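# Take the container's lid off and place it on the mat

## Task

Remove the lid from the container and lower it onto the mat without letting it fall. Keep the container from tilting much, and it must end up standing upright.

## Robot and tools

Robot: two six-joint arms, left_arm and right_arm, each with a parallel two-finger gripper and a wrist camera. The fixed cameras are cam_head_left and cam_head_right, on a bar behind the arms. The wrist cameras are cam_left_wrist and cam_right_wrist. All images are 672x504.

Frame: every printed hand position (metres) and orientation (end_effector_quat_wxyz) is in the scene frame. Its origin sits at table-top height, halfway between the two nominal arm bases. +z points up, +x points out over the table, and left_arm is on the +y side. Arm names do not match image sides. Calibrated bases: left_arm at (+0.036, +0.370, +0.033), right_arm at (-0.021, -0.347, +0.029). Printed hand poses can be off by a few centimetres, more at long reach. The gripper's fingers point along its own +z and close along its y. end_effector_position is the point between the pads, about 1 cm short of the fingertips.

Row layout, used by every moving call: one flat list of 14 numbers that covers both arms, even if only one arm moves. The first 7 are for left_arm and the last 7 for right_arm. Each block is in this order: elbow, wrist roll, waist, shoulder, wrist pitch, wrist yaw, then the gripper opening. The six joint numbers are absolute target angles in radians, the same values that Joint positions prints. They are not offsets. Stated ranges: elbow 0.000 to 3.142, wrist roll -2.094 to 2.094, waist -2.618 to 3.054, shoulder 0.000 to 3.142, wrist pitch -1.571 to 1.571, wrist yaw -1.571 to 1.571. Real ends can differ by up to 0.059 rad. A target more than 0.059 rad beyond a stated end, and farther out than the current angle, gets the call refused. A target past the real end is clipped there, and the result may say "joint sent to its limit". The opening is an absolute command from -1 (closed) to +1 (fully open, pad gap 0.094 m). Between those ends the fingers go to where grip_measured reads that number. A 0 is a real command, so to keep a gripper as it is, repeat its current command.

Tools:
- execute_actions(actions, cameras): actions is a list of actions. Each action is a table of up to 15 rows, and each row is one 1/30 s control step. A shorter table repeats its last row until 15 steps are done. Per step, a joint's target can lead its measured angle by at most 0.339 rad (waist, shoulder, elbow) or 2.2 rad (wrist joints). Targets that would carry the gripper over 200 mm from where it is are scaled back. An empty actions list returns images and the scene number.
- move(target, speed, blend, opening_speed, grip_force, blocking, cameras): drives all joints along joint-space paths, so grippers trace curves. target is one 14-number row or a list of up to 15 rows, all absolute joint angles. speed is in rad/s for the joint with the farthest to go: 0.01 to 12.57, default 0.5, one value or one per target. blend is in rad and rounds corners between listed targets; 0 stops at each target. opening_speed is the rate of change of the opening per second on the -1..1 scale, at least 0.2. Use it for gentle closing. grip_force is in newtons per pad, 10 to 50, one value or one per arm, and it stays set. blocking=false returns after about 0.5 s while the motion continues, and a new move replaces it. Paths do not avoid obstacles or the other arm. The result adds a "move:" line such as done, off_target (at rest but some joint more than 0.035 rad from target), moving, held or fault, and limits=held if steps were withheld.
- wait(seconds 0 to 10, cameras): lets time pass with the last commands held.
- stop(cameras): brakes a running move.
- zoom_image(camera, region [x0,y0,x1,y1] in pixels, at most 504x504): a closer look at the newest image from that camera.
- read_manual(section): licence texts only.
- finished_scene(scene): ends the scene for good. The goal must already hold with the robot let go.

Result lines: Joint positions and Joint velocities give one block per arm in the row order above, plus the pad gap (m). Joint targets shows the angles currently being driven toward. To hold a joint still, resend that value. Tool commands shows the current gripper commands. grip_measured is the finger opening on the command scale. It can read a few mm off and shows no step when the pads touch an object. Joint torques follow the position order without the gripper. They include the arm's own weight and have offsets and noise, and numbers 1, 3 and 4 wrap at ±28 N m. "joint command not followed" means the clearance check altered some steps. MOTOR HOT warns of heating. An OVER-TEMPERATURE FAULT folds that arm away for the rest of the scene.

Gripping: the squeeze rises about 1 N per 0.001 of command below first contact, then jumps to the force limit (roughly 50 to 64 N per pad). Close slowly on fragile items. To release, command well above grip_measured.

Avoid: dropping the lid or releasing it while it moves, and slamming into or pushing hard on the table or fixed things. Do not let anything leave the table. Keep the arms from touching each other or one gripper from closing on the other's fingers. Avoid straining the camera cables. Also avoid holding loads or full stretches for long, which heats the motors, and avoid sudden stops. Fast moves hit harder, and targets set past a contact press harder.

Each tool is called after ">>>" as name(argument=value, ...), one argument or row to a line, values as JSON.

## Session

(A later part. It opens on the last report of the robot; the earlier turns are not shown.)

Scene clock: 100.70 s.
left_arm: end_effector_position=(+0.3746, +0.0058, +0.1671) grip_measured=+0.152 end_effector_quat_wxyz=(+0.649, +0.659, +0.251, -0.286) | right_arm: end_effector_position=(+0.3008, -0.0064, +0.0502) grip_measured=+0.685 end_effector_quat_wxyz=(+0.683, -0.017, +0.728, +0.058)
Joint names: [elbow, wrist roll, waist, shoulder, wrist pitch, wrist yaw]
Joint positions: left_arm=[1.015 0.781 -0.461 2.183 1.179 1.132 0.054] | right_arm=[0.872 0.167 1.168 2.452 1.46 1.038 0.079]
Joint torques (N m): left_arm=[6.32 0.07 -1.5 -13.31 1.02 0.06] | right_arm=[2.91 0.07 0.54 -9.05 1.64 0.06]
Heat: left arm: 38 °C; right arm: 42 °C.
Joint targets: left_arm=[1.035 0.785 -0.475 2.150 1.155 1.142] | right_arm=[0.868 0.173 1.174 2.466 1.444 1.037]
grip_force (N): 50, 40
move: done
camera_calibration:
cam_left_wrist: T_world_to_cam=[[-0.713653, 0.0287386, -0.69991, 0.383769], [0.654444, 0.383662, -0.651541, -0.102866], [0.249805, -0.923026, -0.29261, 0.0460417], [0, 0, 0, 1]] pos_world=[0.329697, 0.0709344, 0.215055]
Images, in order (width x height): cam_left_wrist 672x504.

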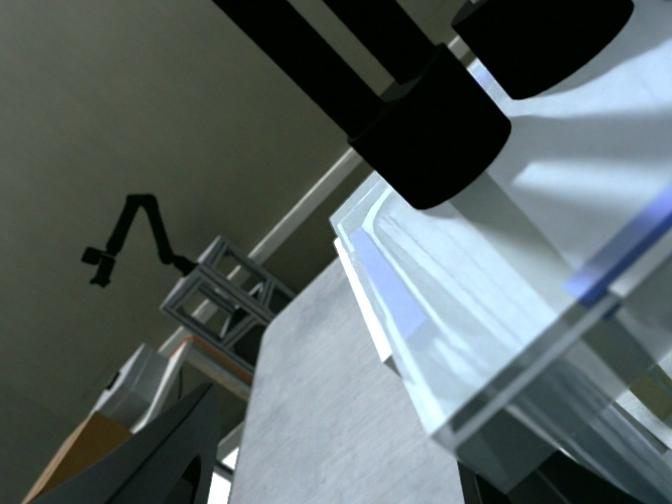

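>>> move(
  target=[
    [1.035, 0.785, -0.475, 2.115, 1.145, 1.142, 0.152, 0.868, 0.173, 1.174, 2.466, 1.444, 1.037, 0.3],
  ],
  speed=0.05,
  cameras=["cam_left_wrist"],
)

>>> zoom_image(
  camera="cam_left_wrist",
  region=[290, 200, 530, 440],
)

Scene clock: 101.83 s.
left_arm: end_effector_position=(+0.3745, +0.0059, +0.1744) grip_measured=+0.152 end_effector_quat_wxyz=(+0.651, +0.659, +0.249, -0.284) | right_arm: end_effector_position=(+0.3008, -0.0064, +0.0502) grip_measured=+0.685 end_effector_quat_wxyz=(+0.683, -0.017, +0.728, +0.058)
Joint names: [elbow, wrist roll, waist, shoulder, wrist pitch, wrist yaw]
Joint positions: left_arm=[1.015 0.782 -0.461 2.162 1.165 1.131 0.054] | right_arm=[0.872 0.167 1.168 2.452 1.46 1.038 0.079]
Joint torques (N m): left_arm=[6.39 -0.01 -1.26 -14.35 1.03 0.11] | right_arm=[2.88 0.06 0.53 -9.03 1.65 0.05]
Heat: left arm: 38 °C; right arm: 42 °C.
Joint targets: left_arm=[1.035 0.785 -0.475 2.115 1.145 1.142] | right_arm=[0.868 0.173 1.174 2.466 1.444 1.037]
grip_force (N): 50, 40
move: off_target (left_arm); left_arm: the shoulder is farthest, 0.047 rad from its target
camera_calibration:
cam_left_wrist: T_world_to_cam=[[-0.708637, 0.025579, -0.705109, 0.387849], [0.658688, 0.382195, -0.648119, -0.100169], [0.252911, -0.923728, -0.287686, 0.0462964], [0, 0, 0, 1]] pos_world=[0.329115, 0.0711285, 0.221874]
Images, in order (width x height): cam_left_wrist 672x504.

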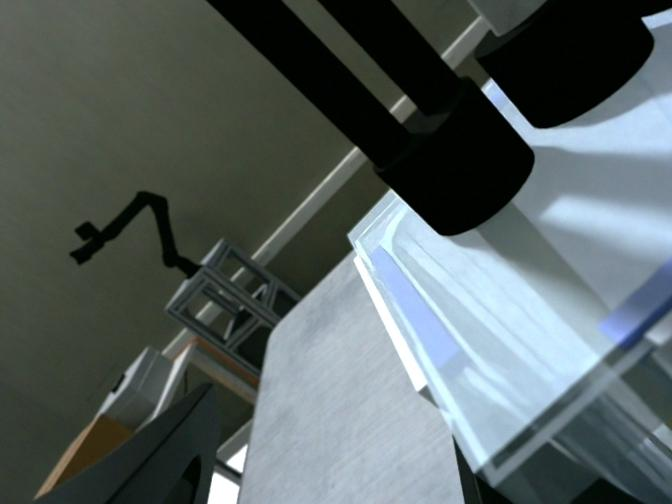

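Scaled by 2.100 from the camera's 672x504 image, which has a finer 960x720 frame.

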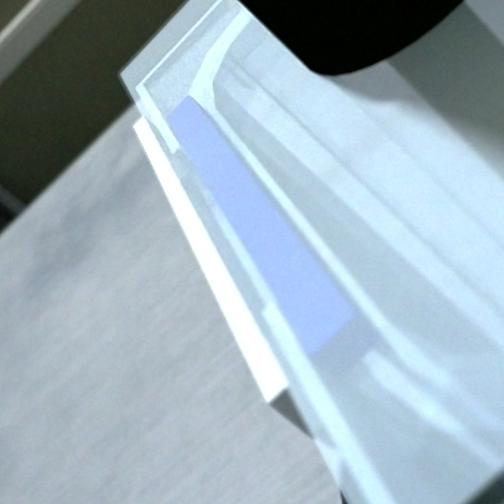

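>>> move(
  target=[
    [1.035, 0.785, -0.475, 2.085, 1.125, 1.142, 0.152, 0.868, 0.173, 1.174, 2.466, 1.444, 1.037, 0.3],
  ],
  speed=0.05,
  cameras=["cam_left_wrist"],
)

>>> zoom_image(
  camera="cam_left_wrist",
  region=[330, 200, 570, 440],
)

Scene clock: 102.90 s.
left_arm: end_effector_position=(+0.3747, +0.0061, +0.1744) grip_measured=+0.152 end_effector_quat_wxyz=(+0.644, +0.660, +0.258, -0.288) | right_arm: end_effector_position=(+0.3008, -0.0064, +0.0502) grip_measured=+0.685 end_effector_quat_wxyz=(+0.683, -0.017, +0.728, +0.058)
Joint names: [elbow, wrist roll, waist, shoulder, wrist pitch, wrist yaw]
Joint positions: left_arm=[1.015 0.787 -0.461 2.147 1.121 1.129 0.054] | right_arm=[0.872 0.167 1.168 2.452 1.46 1.038 0.079]
Joint torques (N m): left_arm=[6.49 -0.04 -1.33 -15.35 1.22 0.19] | right_arm=[2.86 0.07 0.58 -9.02 1.65 0.05]
Heat: left arm: 38 °C; right arm: 42 °C.
Joint targets: left_arm=[1.035 0.785 -0.475 2.085 1.125 1.142] | right_arm=[0.868 0.173 1.174 2.466 1.444 1.037]
grip_force (N): 50, 40
move: off_target (left_arm); left_arm: the shoulder is farthest, 0.062 rad from its target
camera_calibration:
cam_left_wrist: T_world_to_cam=[[-0.723062, 0.0332688, -0.689982, 0.390744], [0.644238, 0.39292, -0.656179, -0.093641], [0.249278, -0.91897, -0.305539, 0.0508956], [0, 0, 0, 1]] pos_world=[0.330172, 0.0705654, 0.223712]
Images, in order (width x height): cam_left_wrist 672x504.

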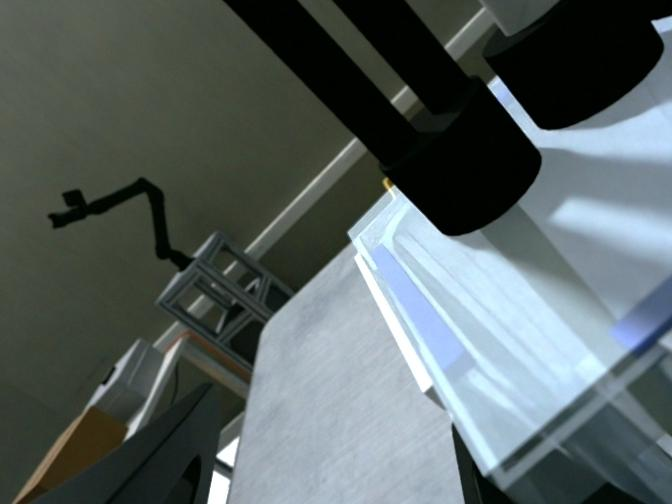

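Scaled by 2.100 from the camera's 672x504 image, which has a finer 960x720 frame.

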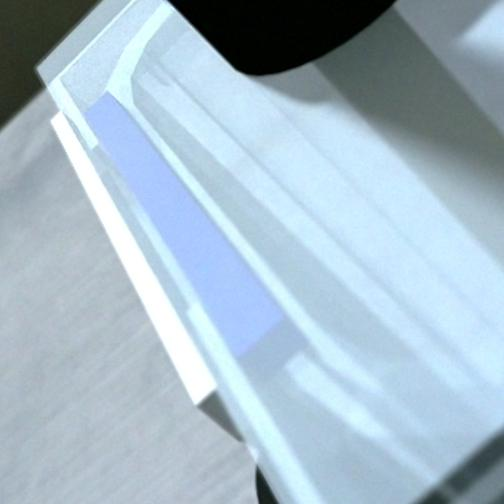

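>>> move(
  target=[
    [1.072, 0.785, -0.453, 2.09, 1.10, 1.157, 0.152, 0.868, 0.173, 1.174, 2.466, 1.444, 1.037, 0.3],
  ],
  speed=0.05,
  cameras=["cam_left_wrist","cam_head_right"],
)

>>> zoom_image(
  camera="cam_left_wrist",
  region=[330, 200, 570, 440],
)

Scene clock: 104.33 s.
left_arm: end_effector_position=(+0.3751, +0.0044, +0.1746) grip_measured=+0.152 end_effector_quat_wxyz=(+0.636, +0.663, +0.260, -0.298) | right_arm: end_effector_position=(+0.3008, -0.0066, +0.0502) grip_measured=+0.685 end_effector_quat_wxyz=(+0.683, -0.016, +0.728, +0.059)
Joint names: [elbow, wrist roll, waist, shoulder, wrist pitch, wrist yaw]
Joint positions: left_arm=[1.035 0.789 -0.461 2.147 1.079 1.145 0.054] | right_arm=[0.872 0.169 1.168 2.452 1.46 1.039 0.079]
Joint torques (N m): left_arm=[7.76 -0.06 0.72 -15.39 1.44 0.12] | right_arm=[2.86 0.03 0.54 -9.03 1.65 0.05]
Heat: left arm: 38 °C; right arm: 42 °C.
Joint targets: left_arm=[1.072 0.785 -0.453 2.090 1.100 1.157] | right_arm=[0.868 0.173 1.174 2.466 1.444 1.037]
grip_force (N): 50, 40
move: off_target (left_arm); left_arm: the shoulder is farthest, 0.057 rad from its target
camera_calibration:
cam_left_wrist: T_world_to_cam=[[-0.734033, 0.0520428, -0.677117, 0.392997], [0.639518, 0.388451, -0.663418, -0.0900593], [0.2285, -0.919999, -0.318418, 0.0593806], [0, 0, 0, 1]] pos_world=[0.332498, 0.069161, 0.225266]
Images, in order (width x height): cam_head_right 672x504, cam_left_wrist 672x504.

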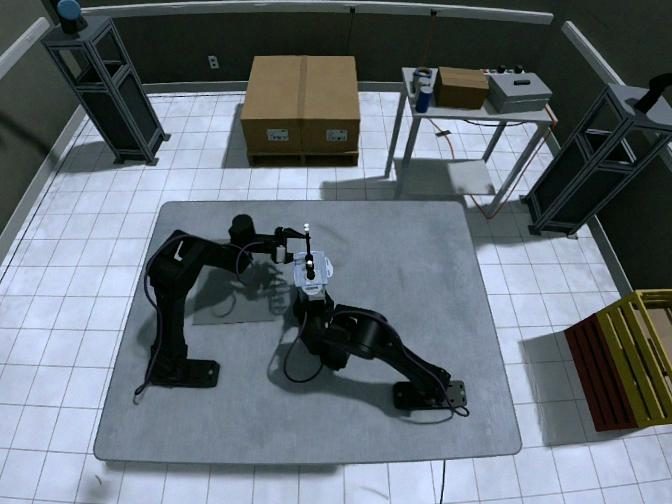

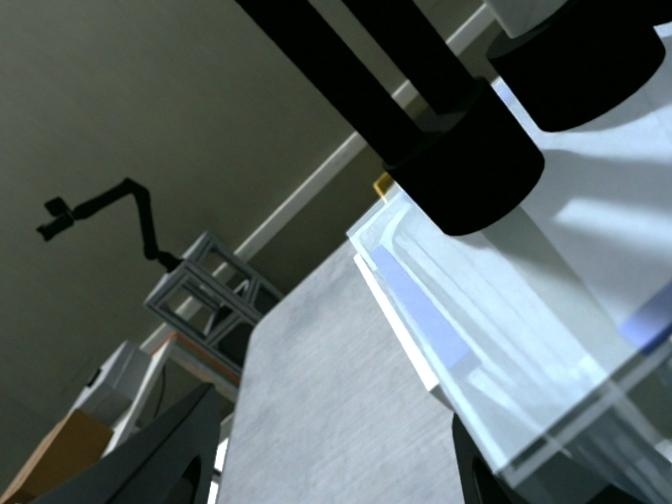

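Scaled by 2.100 from the camera's 672x504 image, which has a finer 960x720 frame.

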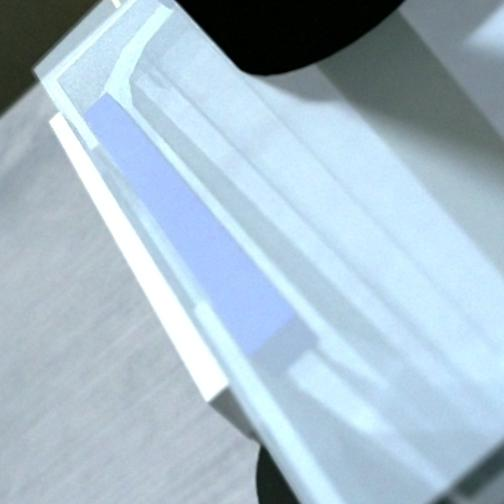

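>>> move(
  target=[
    [1.09, 0.785, -0.425, 2.075, 1.10, 1.17, 0.152, 0.868, 0.173, 1.174, 2.466, 1.444, 1.037, 0.3],
  ],
  speed=0.05,
  cameras=["cam_left_wrist","cam_head_right"],
)

>>> zoom_image(
  camera="cam_left_wrist",
  region=[330, 200, 570, 440],
)

>>> zoom_image(
  camera="cam_head_right",
  region=[270, 220, 340, 290],
)

Scene clock: 105.37 s.
left_arm: end_effector_position=(+0.3778, +0.0088, +0.1748) grip_measured=+0.152 end_effector_quat_wxyz=(+0.633, +0.664, +0.259, -0.302) | right_arm: end_effector_position=(+0.3007, -0.0054, +0.0501) grip_measured=+0.685 end_effector_quat_wxyz=(+0.682, -0.018, +0.728, +0.061)
Joint names: [elbow, wrist roll, waist, shoulder, wrist pitch, wrist yaw]
Joint positions: left_arm=[1.045 0.794 -0.446 2.147 1.059 1.168 0.054] | right_arm=[0.872 0.169 1.168 2.452 1.46 1.033 0.079]
Joint torques (N m): left_arm=[8.25 -0.05 1.99 -16.58 1.56 0.06] | right_arm=[2.91 0.05 0.54 -9.02 1.66 0.11]
Heat: left arm: 38 °C; right arm: 42 °C.
Joint targets: left_arm=[1.090 0.785 -0.425 2.075 1.100 1.170] | right_arm=[0.868 0.173 1.174 2.466 1.444 1.037]
grip_force (N): 50, 40
move: off_target (left_arm); left_arm: the shoulder is farthest, 0.072 rad from its target
camera_calibration:
cam_left_wrist: T_world_to_cam=[[-0.7374, 0.0609176, -0.672704, 0.395326], [0.639009, 0.385647, -0.665541, -0.0927778], [0.218883, -0.920633, -0.323303, 0.0673016], [0, 0, 0, 1]] pos_world=[0.336068, 0.0736572, 0.225949]
Images, in order (width x height): cam_head_right 672x504, cam_left_wrist 672x504.

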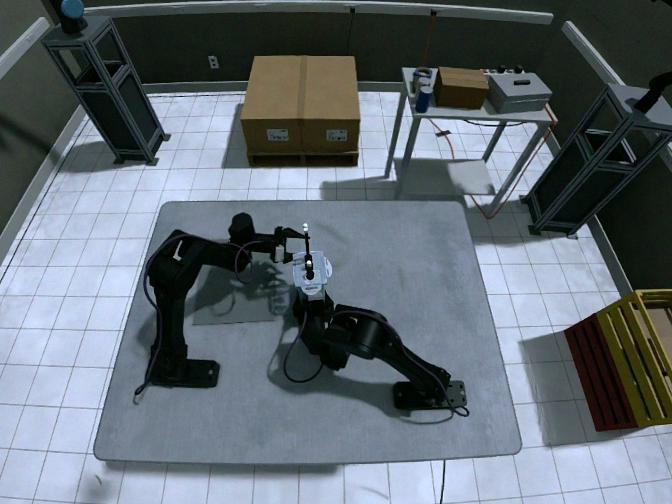

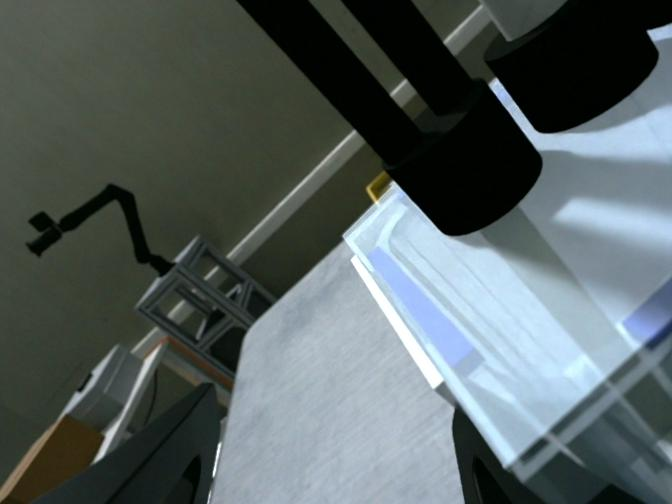

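Scaled by 2.100 from the camera's 672x504 image, which has a finer 960x720 frame.

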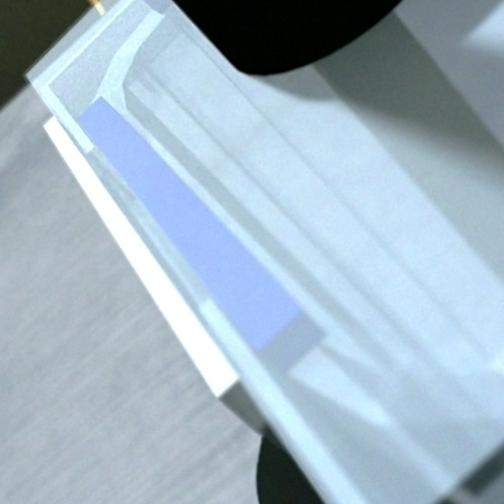

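Scaled by 7.200 from the camera's 672x504 image, which has a finer 960x720 frame.

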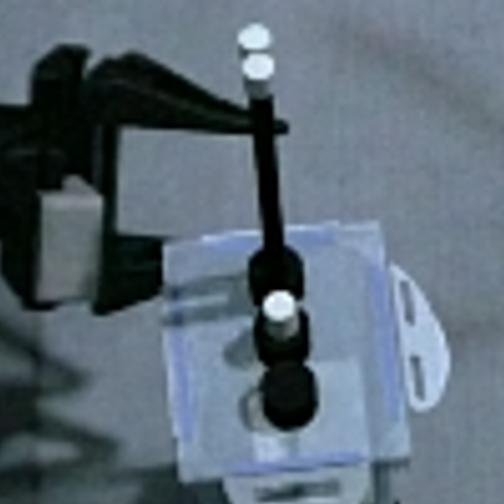

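>>> move(
  target=[
    [1.015, 0.785, -0.467, 2.19, 1.15, 1.142, 0.152, 0.868, 0.173, 1.174, 2.466, 1.444, 1.037, 0.3],
    [1.003, 0.785, -0.472, 2.195, 1.166, 1.138, -0.021, 0.868, 0.173, 1.174, 2.466, 1.444, 1.037, 0.3],
    [0.991, 0.785, -0.4765, 2.199, 1.182, 1.1335, -0.191, 0.868, 0.173, 1.174, 2.466, 1.444, 1.037, 0.3],
  ],
  speed=0.06,
  opening_speed=0.3,
  grip_force=[20, 40],
  cameras=["cam_left_wrist","cam_head_right"],
)

>>> zoom_image(
  camera="cam_head_right",
  region=[270, 220, 340, 290],
)

Scene clock: 111.97 s.
left_arm: end_effector_position=(+0.3700, +0.0056, +0.1681) grip_measured=-0.189 end_effector_quat_wxyz=(+0.650, +0.661, +0.248, -0.283) | right_arm: end_effector_position=(+0.3007, -0.0053, +0.0501) grip_measured=+0.685 end_effector_quat_wxyz=(+0.682, -0.019, +0.728, +0.061)
Joint names: [elbow, wrist roll, waist, shoulder, wrist pitch, wrist yaw]
Joint positions: left_arm=[0.997 0.794 -0.467 2.169 1.18 1.128 0.038] | right_arm=[0.872 0.167 1.168 2.452 1.46 1.032 0.079]
Joint torques (N m): left_arm=[4.18 -0.09 -0.88 -8.34 1.17 0.07] | right_arm=[2.91 0.07 0.54 -9.03 1.66 0.12]
Heat: left arm: 39 °C; right arm: 42 °C.
Joint targets: left_arm=[0.991 0.785 -0.477 2.199 1.182 1.133] | right_arm=[0.868 0.173 1.174 2.466 1.444 1.037]
grip_force (N): 20, 40
move: done; target 2's new numbers were sent with left_arm's shoulder 0.036 rad from that target
camera_calibration:
cam_left_wrist: T_world_to_cam=[[-0.705903, 0.0299579, -0.707675, 0.379586], [0.661961, 0.383376, -0.644073, -0.103159], [0.252011, -0.923106, -0.290457, 0.0461019], [0, 0, 0, 1]] pos_world=[0.32462, 0.0707341, 0.215572]
Images, in order (width x height): cam_head_right 672x504, cam_left_wrist 672x504.

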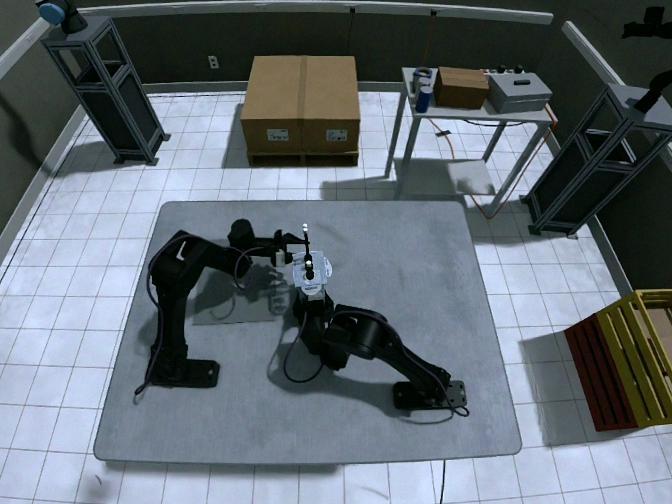

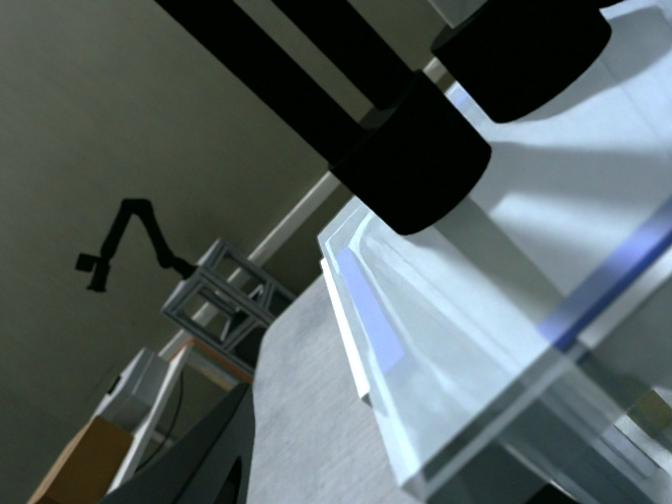

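Scaled by 7.200 from the camera's 672x504 image, which has a finer 960x720 frame.

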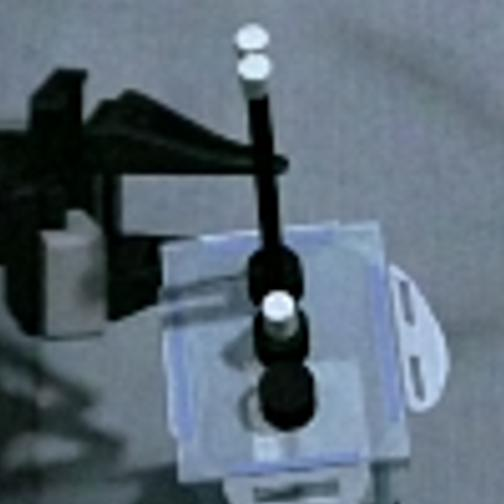

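>>> move(
  target=[
    [0.979, 0.785, -0.481, 2.203, 1.198, 1.129, -0.191, 0.868, 0.173, 1.174, 2.466, 1.444, 1.037, 0.3],
    [0.979, 0.785, -0.481, 2.203, 1.198, 1.129, -0.362, 0.868, 0.173, 1.174, 2.466, 1.444, 1.037, 0.3],
    [0.967, 0.785, -0.4855, 2.207, 1.214, 1.1245, -0.362, 0.868, 0.173, 1.174, 2.466, 1.444, 1.037, 0.3],
  ],
  speed=0.06,
  opening_speed=0.3,
  cameras=["cam_left_wrist","cam_head_right"],
)

>>> zoom_image(
  camera="cam_head_right",
  region=[270, 220, 340, 290],
)

>>> zoom_image(
  camera="cam_left_wrist",
  region=[230, 200, 530, 500],
)

Scene clock: 114.63 s.
left_arm: end_effector_position=(+0.3670, +0.0059, +0.1646) grip_measured=-0.360 end_effector_quat_wxyz=(+0.652, +0.660, +0.248, -0.279) | right_arm: end_effector_position=(+0.3007, -0.0053, +0.0501) grip_measured=+0.685 end_effector_quat_wxyz=(+0.682, -0.019, +0.728, +0.061)
Joint names: [elbow, wrist roll, waist, shoulder, wrist pitch, wrist yaw]
Joint positions: left_arm=[0.978 0.794 -0.471 2.174 1.21 1.116 0.03] | right_arm=[0.872 0.167 1.168 2.452 1.46 1.032 0.079]
Joint torques (N m): left_arm=[3.89 -0.17 -1.62 -7.76 1.25 0.02] | right_arm=[2.91 0.06 0.55 -9.03 1.65 0.12]
Heat: left arm: 39 °C; right arm: 42 °C.
Joint targets: left_arm=[0.967 0.785 -0.486 2.207 1.214 1.124] | right_arm=[0.868 0.173 1.174 2.466 1.444 1.037]
grip_force (N): 20, 40
move: done
camera_calibration:
cam_left_wrist: T_world_to_cam=[[-0.702807, 0.0230091, -0.711008, 0.374514], [0.662159, 0.386474, -0.642015, -0.103925], [0.260014, -0.922013, -0.286853, 0.0426169], [0, 0, 0, 1]] pos_world=[0.320945, 0.0708406, 0.211785]
Images, in order (width x height): cam_head_right 672x504, cam_left_wrist 672x504.

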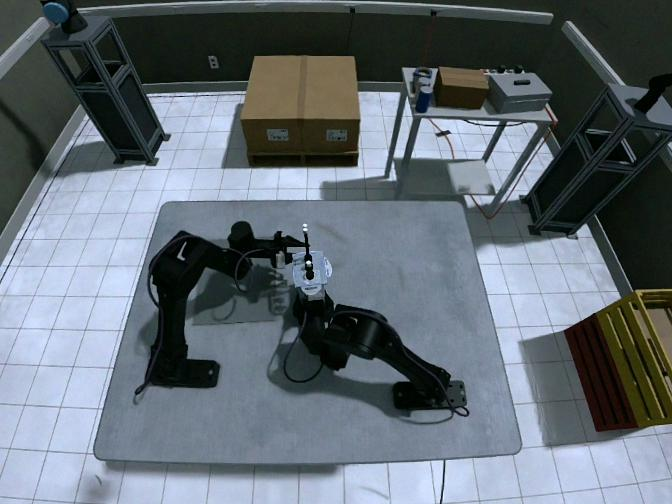

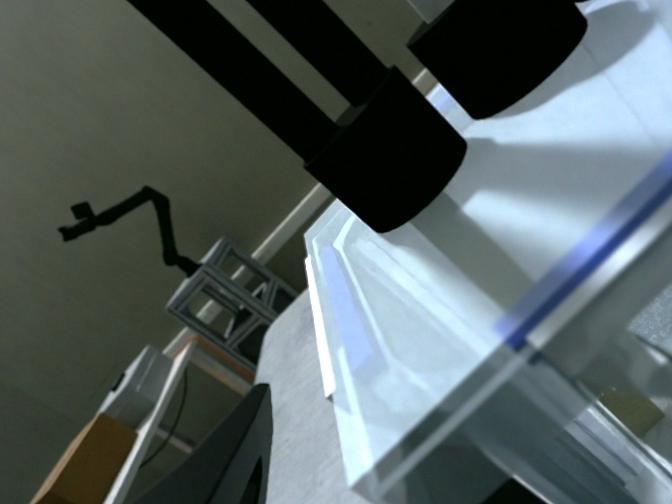

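Scaled by 7.200 from the camera's 672x504 image, which has a finer 960x720 frame.

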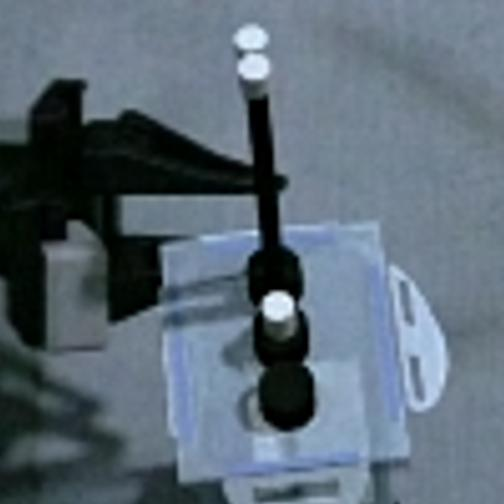

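Scaled by 1.680 from the camera's 672x504 image, which has a finer 960x720 frame.

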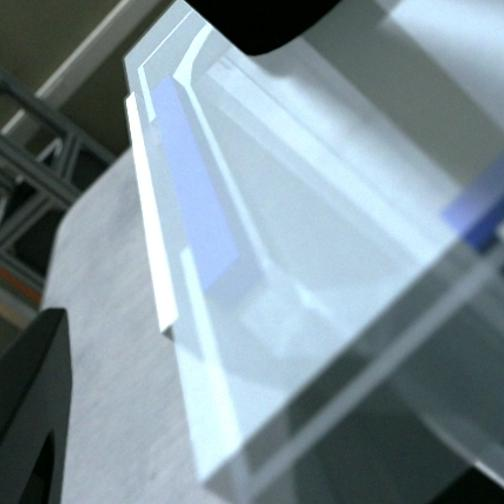

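>>> move(
  target=[
    [0.960, 0.785, -0.488, 2.212, 1.222, 1.122, -0.36, 0.868, 0.173, 1.174, 2.466, 1.444, 1.037, 0.3],
    [0.960, 0.785, -0.488, 2.212, 1.222, 1.122, -0.5, 0.868, 0.173, 1.174, 2.466, 1.444, 1.037, 0.3],
    [0.955, 0.785, -0.490, 2.216, 1.23, 1.12, -0.6, 0.868, 0.173, 1.174, 2.466, 1.444, 1.037, 0.3],
  ],
  speed=0.06,
  opening_speed=0.2,
  cameras=["cam_left_wrist","cam_head_right"],
)

>>> zoom_image(
  camera="cam_head_right",
  region=[270, 220, 340, 290],
)

>>> zoom_image(
  camera="cam_left_wrist",
  region=[230, 200, 530, 500],
)

Scene clock: 117.93 s.
left_arm: end_effector_position=(+0.3640, +0.0045, +0.1593) grip_measured=-0.598 end_effector_quat_wxyz=(+0.651, +0.660, +0.251, -0.279) | right_arm: end_effector_position=(+0.3007, -0.0053, +0.0501) grip_measured=+0.685 end_effector_quat_wxyz=(+0.682, -0.019, +0.728, +0.061)
Joint names: [elbow, wrist roll, waist, shoulder, wrist pitch, wrist yaw]
Joint positions: left_arm=[0.965 0.794 -0.479 2.183 1.227 1.105 0.019] | right_arm=[0.872 0.167 1.168 2.452 1.46 1.032 0.079]
Joint torques (N m): left_arm=[3.84 -0.11 -1.09 -7.98 1.24 0.15] | right_arm=[2.88 0.06 0.54 -9.06 1.66 0.11]
Heat: left arm: 39 °C; right arm: 42 °C.
Joint targets: left_arm=[0.955 0.785 -0.490 2.216 1.230 1.120] | right_arm=[0.868 0.173 1.174 2.466 1.444 1.037]
grip_force (N): 20, 40
move: done; target 2's new numbers were sent with left_arm's shoulder 0.038 rad from that target; target 3's new numbers were sent with left_arm's shoulder 0.036 rad from that target
camera_calibration:
cam_left_wrist: T_world_to_cam=[[-0.706009, 0.022182, -0.707856, 0.369372], [0.657998, 0.390172, -0.644054, -0.102948], [0.261899, -0.920475, -0.29006, 0.0403897], [0, 0, 0, 1]] pos_world=[0.317941, 0.0691517, 0.206873]
Images, in order (width x height): cam_head_right 672x504, cam_left_wrist 672x504.

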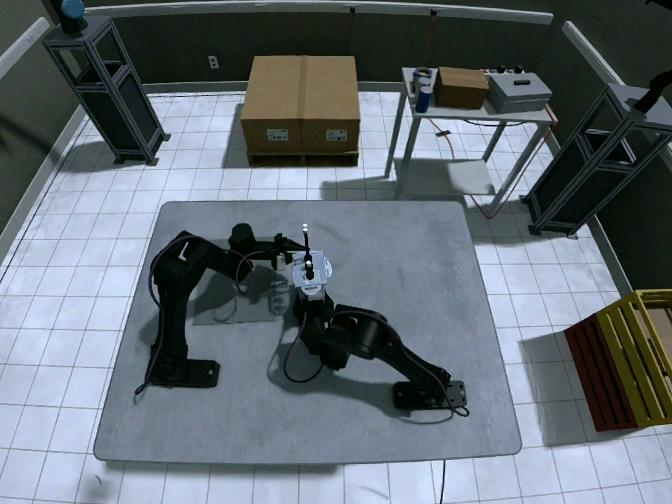

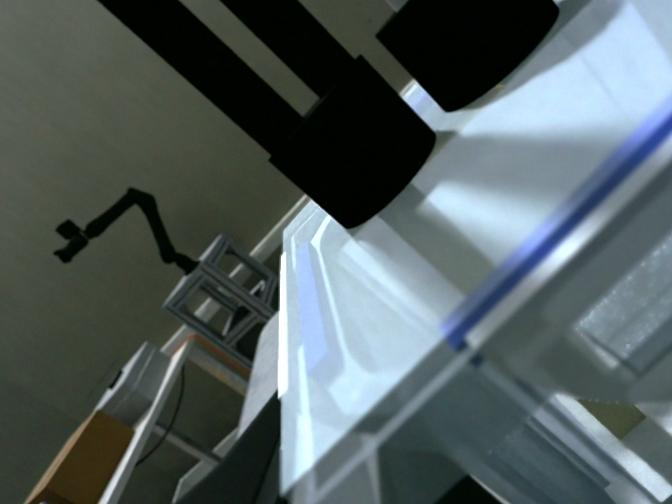

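Scaled by 7.200 from the camera's 672x504 image, which has a finer 960x720 frame.

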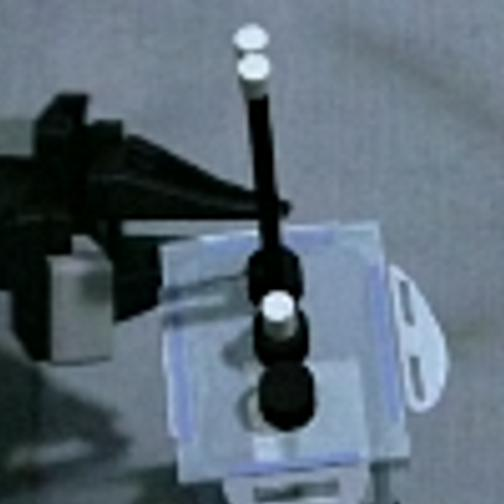

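Scaled by 1.680 from the camera's 672x504 image, which has a finer 960x720 frame.

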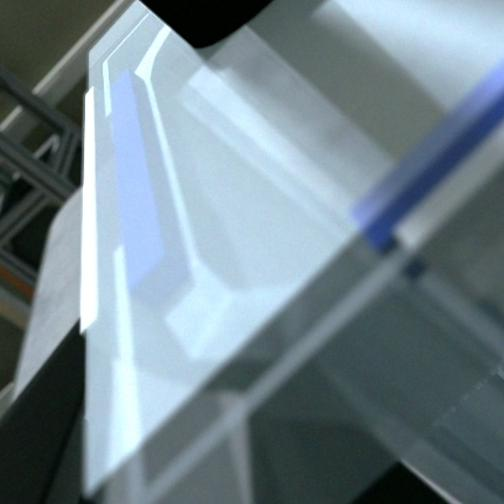

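>>> move(
  target=[
    [0.955, 0.785, -0.490, 2.216, 1.23, 1.12, -0.75, 0.868, 0.173, 1.174, 2.466, 1.444, 1.037, 0.3],
  ],
  speed=0.06,
  opening_speed=0.2,
  cameras=["cam_left_wrist","cam_head_right"],
)

>>> zoom_image(
  camera="cam_head_right",
  region=[270, 220, 340, 290],
)

>>> zoom_image(
  camera="cam_left_wrist",
  region=[200, 200, 500, 500],
)

Scene clock: 119.07 s.
left_arm: end_effector_position=(+0.3640, +0.0045, +0.1593) grip_measured=-0.748 end_effector_quat_wxyz=(+0.651, +0.660, +0.251, -0.279) | right_arm: end_effector_position=(+0.3007, -0.0053, +0.0501) grip_measured=+0.685 end_effector_quat_wxyz=(+0.682, -0.019, +0.728, +0.061)
Joint names: [elbow, wrist roll, waist, shoulder, wrist pitch, wrist yaw]
Joint positions: left_arm=[0.965 0.794 -0.479 2.183 1.227 1.105 0.012] | right_arm=[0.872 0.167 1.168 2.452 1.46 1.032 0.079]
Joint torques (N m): left_arm=[3.88 -0.11 -1.18 -8.01 1.27 0.11] | right_arm=[2.91 0.07 0.54 -9.03 1.66 0.12]
Heat: left arm: 39 °C; right arm: 42 °C.
Joint targets: left_arm=[0.955 0.785 -0.490 2.216 1.230 1.120] | right_arm=[0.868 0.173 1.174 2.466 1.444 1.037]
grip_force (N): 20, 40
move: done
camera_calibration:
cam_left_wrist: T_world_to_cam=[[-0.706009, 0.022182, -0.707856, 0.369372], [0.657998, 0.390172, -0.644054, -0.102948], [0.261899, -0.920475, -0.29006, 0.0403897], [0, 0, 0, 1]] pos_world=[0.317941, 0.0691517, 0.206873]
Images, in order (width x height): cam_head_right 672x504, cam_left_wrist 672x504.

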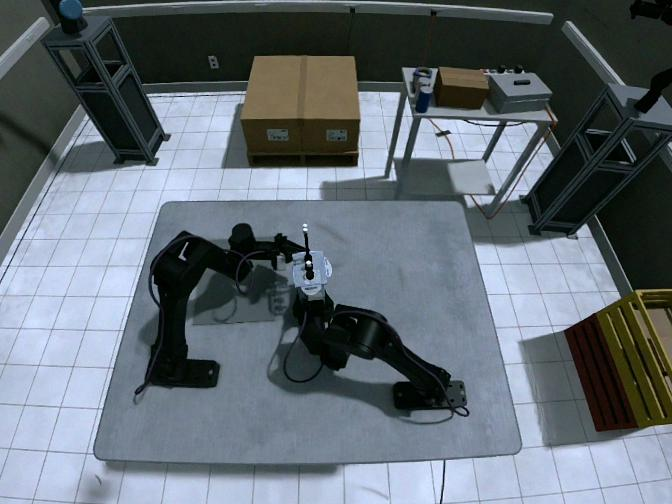

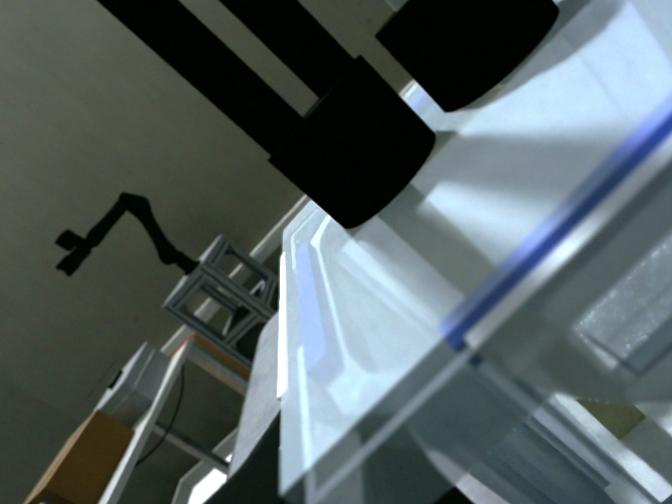

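Scaled by 7.200 from the camera's 672x504 image, which has a finer 960x720 frame.

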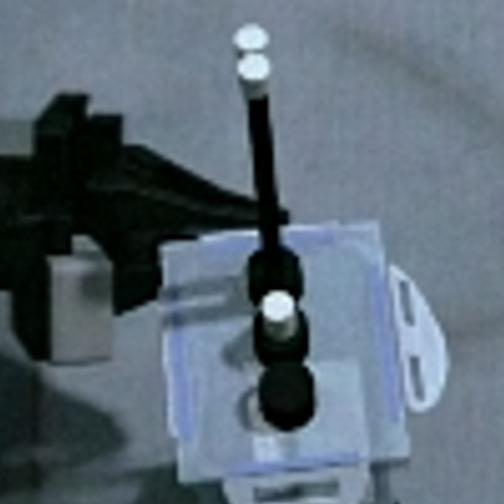

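Scaled by 1.680 from the camera's 672x504 image, which has a finer 960x720 frame.

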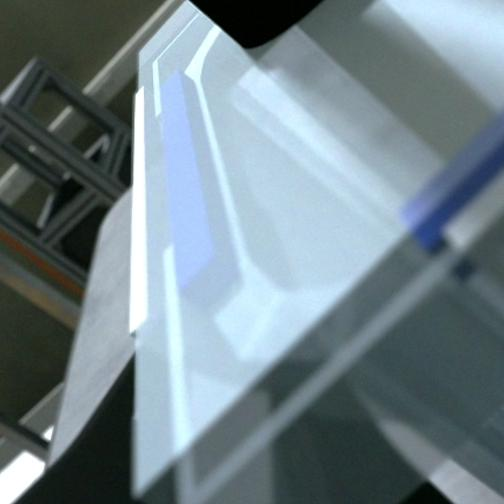

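>>> move(
  target=[
    [0.955, 0.785, -0.490, 2.216, 1.23, 1.12, -0.9, 0.868, 0.173, 1.174, 2.466, 1.444, 1.037, 0.3],
  ],
  speed=0.06,
  opening_speed=0.2,
  cameras=["cam_left_wrist","cam_head_right"],
)

>>> zoom_image(
  camera="cam_head_right",
  region=[270, 220, 340, 290],
)

>>> zoom_image(
  camera="cam_left_wrist",
  region=[200, 200, 500, 500],
)

Scene clock: 120.13 s.
left_arm: end_effector_position=(+0.3640, +0.0045, +0.1593) grip_measured=-0.898 end_effector_quat_wxyz=(+0.651, +0.660, +0.251, -0.279) | right_arm: end_effector_position=(+0.3007, -0.0053, +0.0501) grip_measured=+0.685 end_effector_quat_wxyz=(+0.682, -0.019, +0.728, +0.061)
Joint names: [elbow, wrist roll, waist, shoulder, wrist pitch, wrist yaw]
Joint positions: left_arm=[0.965 0.794 -0.479 2.183 1.227 1.105 0.005] | right_arm=[0.872 0.167 1.168 2.452 1.46 1.032 0.079]
Joint torques (N m): left_arm=[3.7 -0.07 -1.1 -8.02 1.29 0.18] | right_arm=[2.92 0.07 0.57 -9.02 1.66 0.12]
Heat: left arm: 39 °C; right arm: 42 °C.
Joint targets: left_arm=[0.955 0.785 -0.490 2.216 1.230 1.120] | right_arm=[0.868 0.173 1.174 2.466 1.444 1.037]
grip_force (N): 20, 40
move: done
camera_calibration:
cam_left_wrist: T_world_to_cam=[[-0.706009, 0.022182, -0.707856, 0.369372], [0.657998, 0.390172, -0.644054, -0.102948], [0.261899, -0.920475, -0.29006, 0.0403897], [0, 0, 0, 1]] pos_world=[0.317941, 0.0691517, 0.206873]
Images, in order (width x height): cam_head_right 672x504, cam_left_wrist 672x504.

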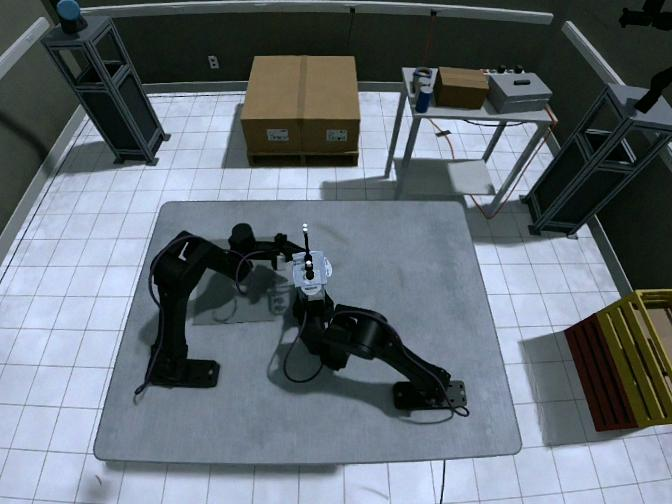

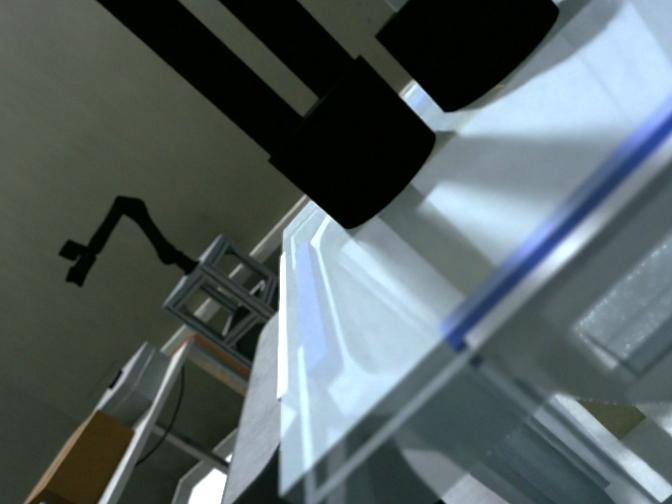

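Scaled by 7.200 from the camera's 672x504 image, which has a finer 960x720 frame.

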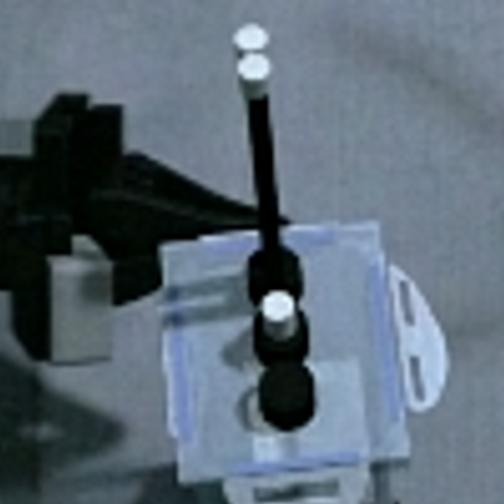

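Scaled by 1.680 from the camera's 672x504 image, which has a finer 960x720 frame.

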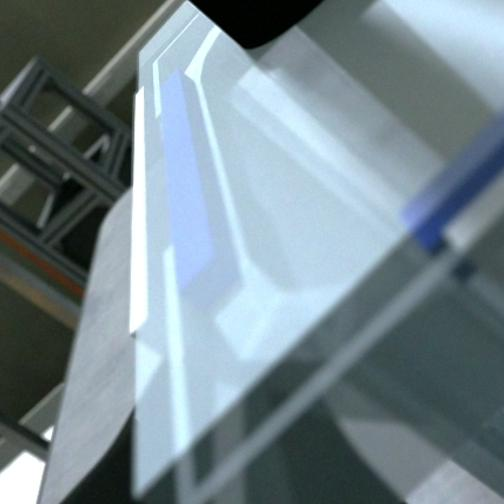

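>>> move(
  target=[
    [0.955, 0.785, -0.490, 2.216, 1.23, 1.12, -1.0, 0.868, 0.173, 1.174, 2.466, 1.444, 1.037, 0.3],
  ],
  speed=0.06,
  opening_speed=0.2,
  cameras=["cam_left_wrist"],
)

>>> zoom_image(
  camera="cam_left_wrist",
  region=[200, 300, 400, 500],
)

Scene clock: 120.93 s.
left_arm: end_effector_position=(+0.3640, +0.0045, +0.1593) grip_measured=-0.989 end_effector_quat_wxyz=(+0.651, +0.660, +0.251, -0.279) | right_arm: end_effector_position=(+0.3007, -0.0053, +0.0501) grip_measured=+0.685 end_effector_quat_wxyz=(+0.682, -0.019, +0.728, +0.061)
Joint names: [elbow, wrist roll, waist, shoulder, wrist pitch, wrist yaw]
Joint positions: left_arm=[0.965 0.794 -0.479 2.183 1.227 1.105 0.001] | right_arm=[0.872 0.167 1.168 2.452 1.46 1.032 0.079]
Joint torques (N m): left_arm=[3.81 -0.07 -1.21 -7.88 1.24 0.12] | right_arm=[2.91 0.05 0.53 -9.06 1.64 0.12]
Heat: left arm: 39 °C; right arm: 42 °C.
Joint targets: left_arm=[0.955 0.785 -0.490 2.216 1.230 1.120] | right_arm=[0.868 0.173 1.174 2.466 1.444 1.037]
grip_force (N): 20, 40
move: done
camera_calibration:
cam_left_wrist: T_world_to_cam=[[-0.706009, 0.022182, -0.707856, 0.369372], [0.657998, 0.390172, -0.644054, -0.102948], [0.261899, -0.920475, -0.29006, 0.0403897], [0, 0, 0, 1]] pos_world=[0.317941, 0.0691517, 0.206873]
Images, in order (width x height): cam_left_wrist 672x504.

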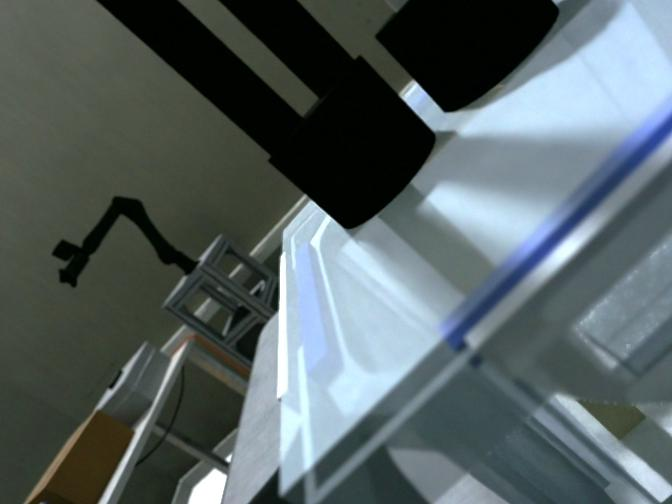

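Scaled by 2.520 from the camera's 672x504 image, which has a finer 960x720 frame.

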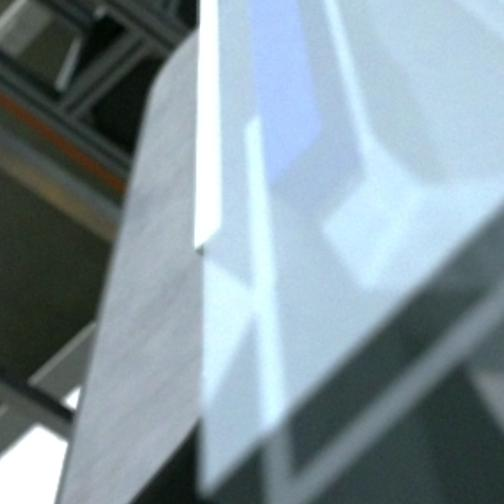

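>>> move(
  target=[
    [0.889, 0.785, -0.303, 2.11, 1.222, 1.324, -1.0, 0.868, 0.173, 1.174, 2.466, 1.444, 1.037, 0.3],
  ],
  speed=0.2,
  cameras=["cam_left_wrist"],
)

>>> zoom_image(
  camera="cam_left_wrist",
  region=[310, 130, 470, 290],
)

Scene clock: 122.77 s.
left_arm: end_effector_position=(+0.3717, +0.0695, +0.1559) grip_measured=-0.989 end_effector_quat_wxyz=(+0.639, +0.663, +0.252, -0.298) | right_arm: end_effector_position=(+0.3007, -0.0053, +0.0501) grip_measured=+0.685 end_effector_quat_wxyz=(+0.682, -0.019, +0.728, +0.061)
Joint names: [elbow, wrist roll, waist, shoulder, wrist pitch, wrist yaw]
Joint positions: left_arm=[0.9 0.794 -0.307 2.15 1.227 1.308 0.001] | right_arm=[0.872 0.167 1.168 2.452 1.46 1.032 0.079]
Joint torques (N m): left_arm=[3.6 -0.12 0.4 -13.07 1.03 0.19] | right_arm=[2.89 0.06 0.54 -9.02 1.66 0.13]
Heat: left arm: 39 °C; right arm: 42 °C.
Joint targets: left_arm=[0.889 0.785 -0.303 2.110 1.222 1.324] | right_arm=[0.868 0.173 1.174 2.466 1.444 1.037]
grip_force (N): 20, 40
move: off_target (left_arm); left_arm: the shoulder is farthest, 0.040 rad from its target
camera_calibration:
cam_left_wrist: T_world_to_cam=[[-0.725244, 0.0529278, -0.686454, 0.372537], [0.651063, 0.376987, -0.658786, -0.129859], [0.223916, -0.924705, -0.307867, 0.114402], [0, 0, 0, 1]] pos_world=[0.32911, 0.135026, 0.205402]
Images, in order (width x height): cam_left_wrist 672x504.

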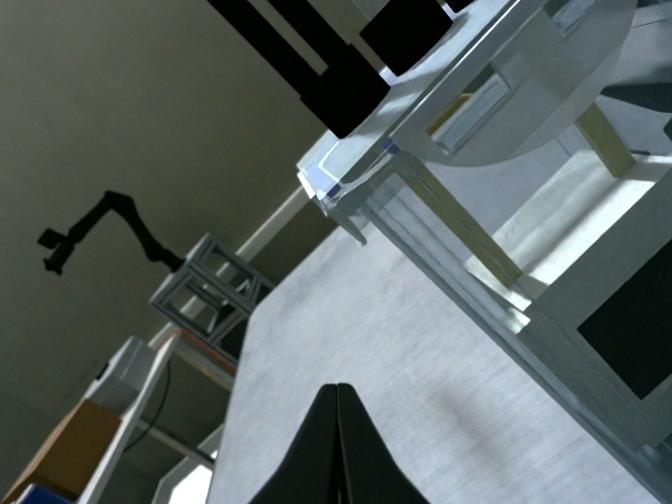

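Scaled by 3.150 from the camera's 672x504 image, which has a finer 960x720 frame.

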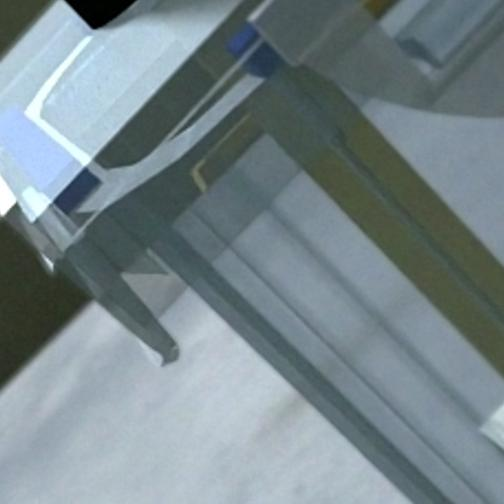

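>>> move(
  target=[
    [0.889, 0.785, -0.303, 2.19, 1.222, 1.324, -0.362, 0.868, 0.173, 1.174, 2.466, 1.444, 1.037, 0.3],
    [0.952, 0.785, -0.405, 2.209, 1.232, 1.204, -0.362, 0.868, 0.173, 1.174, 2.466, 1.444, 1.037, 0.3],
    [1.013, 0.785, -0.491, 2.237, 1.198, 1.118, -0.362, 0.868, 0.173, 1.174, 2.466, 1.444, 1.037, 0.3],
  ],
  speed=0.15,
  blend=0.03,
  cameras=["cam_left_wrist"],
)

>>> zoom_image(
  camera="cam_left_wrist",
  region=[200, 200, 500, 500],
)

Scene clock: 128.60 s.
left_arm: end_effector_position=(+0.3685, +0.0015, +0.1580) grip_measured=-0.364 end_effector_quat_wxyz=(+0.651, +0.661, +0.248, -0.281) | right_arm: end_effector_position=(+0.3007, -0.0053, +0.0501) grip_measured=+0.685 end_effector_quat_wxyz=(+0.682, -0.019, +0.728, +0.061)
Joint names: [elbow, wrist roll, waist, shoulder, wrist pitch, wrist yaw]
Joint positions: left_arm=[0.996 0.794 -0.478 2.204 1.218 1.113 0.03] | right_arm=[0.872 0.167 1.168 2.452 1.46 1.032 0.079]
Joint torques (N m): left_arm=[5.78 -0.1 -1.21 -8.12 1 0.01] | right_arm=[2.88 0.06 0.54 -9.06 1.65 0.11]
Heat: left arm: 39 °C; right arm: 42 °C.
Joint targets: left_arm=[1.013 0.785 -0.491 2.237 1.198 1.118] | right_arm=[0.868 0.173 1.174 2.466 1.444 1.037]
grip_force (N): 20, 40
move: done
camera_calibration:
cam_left_wrist: T_world_to_cam=[[-0.704593, 0.0272473, -0.709089, 0.371282], [0.662209, 0.384343, -0.643242, -0.107246], [0.255007, -0.922788, -0.288848, 0.0383979], [0, 0, 0, 1]] pos_world=[0.32283, 0.0665359, 0.205378]
Images, in order (width x height): cam_left_wrist 672x504.

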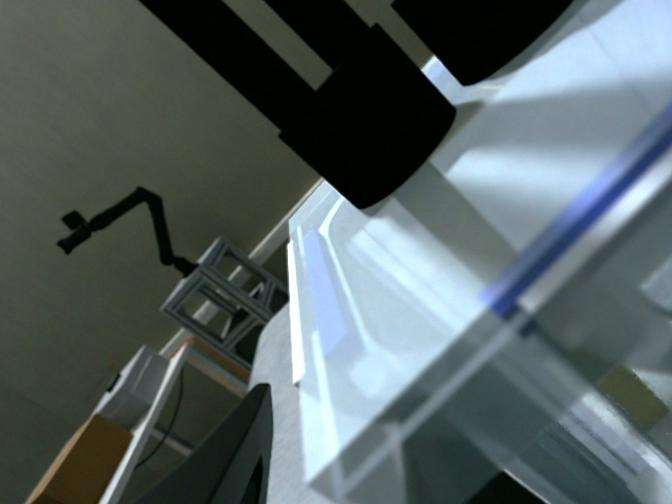

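Scaled by 1.680 from the camera's 672x504 image, which has a finer 960x720 frame.

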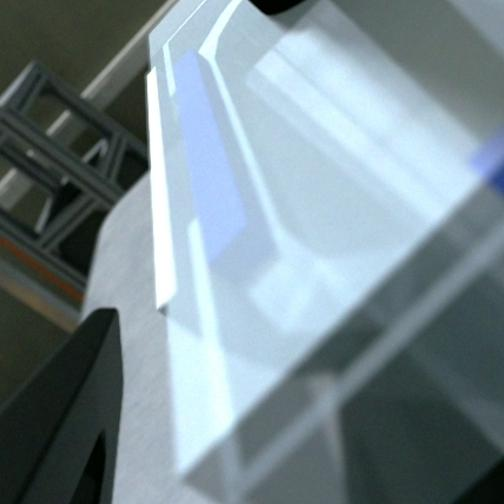

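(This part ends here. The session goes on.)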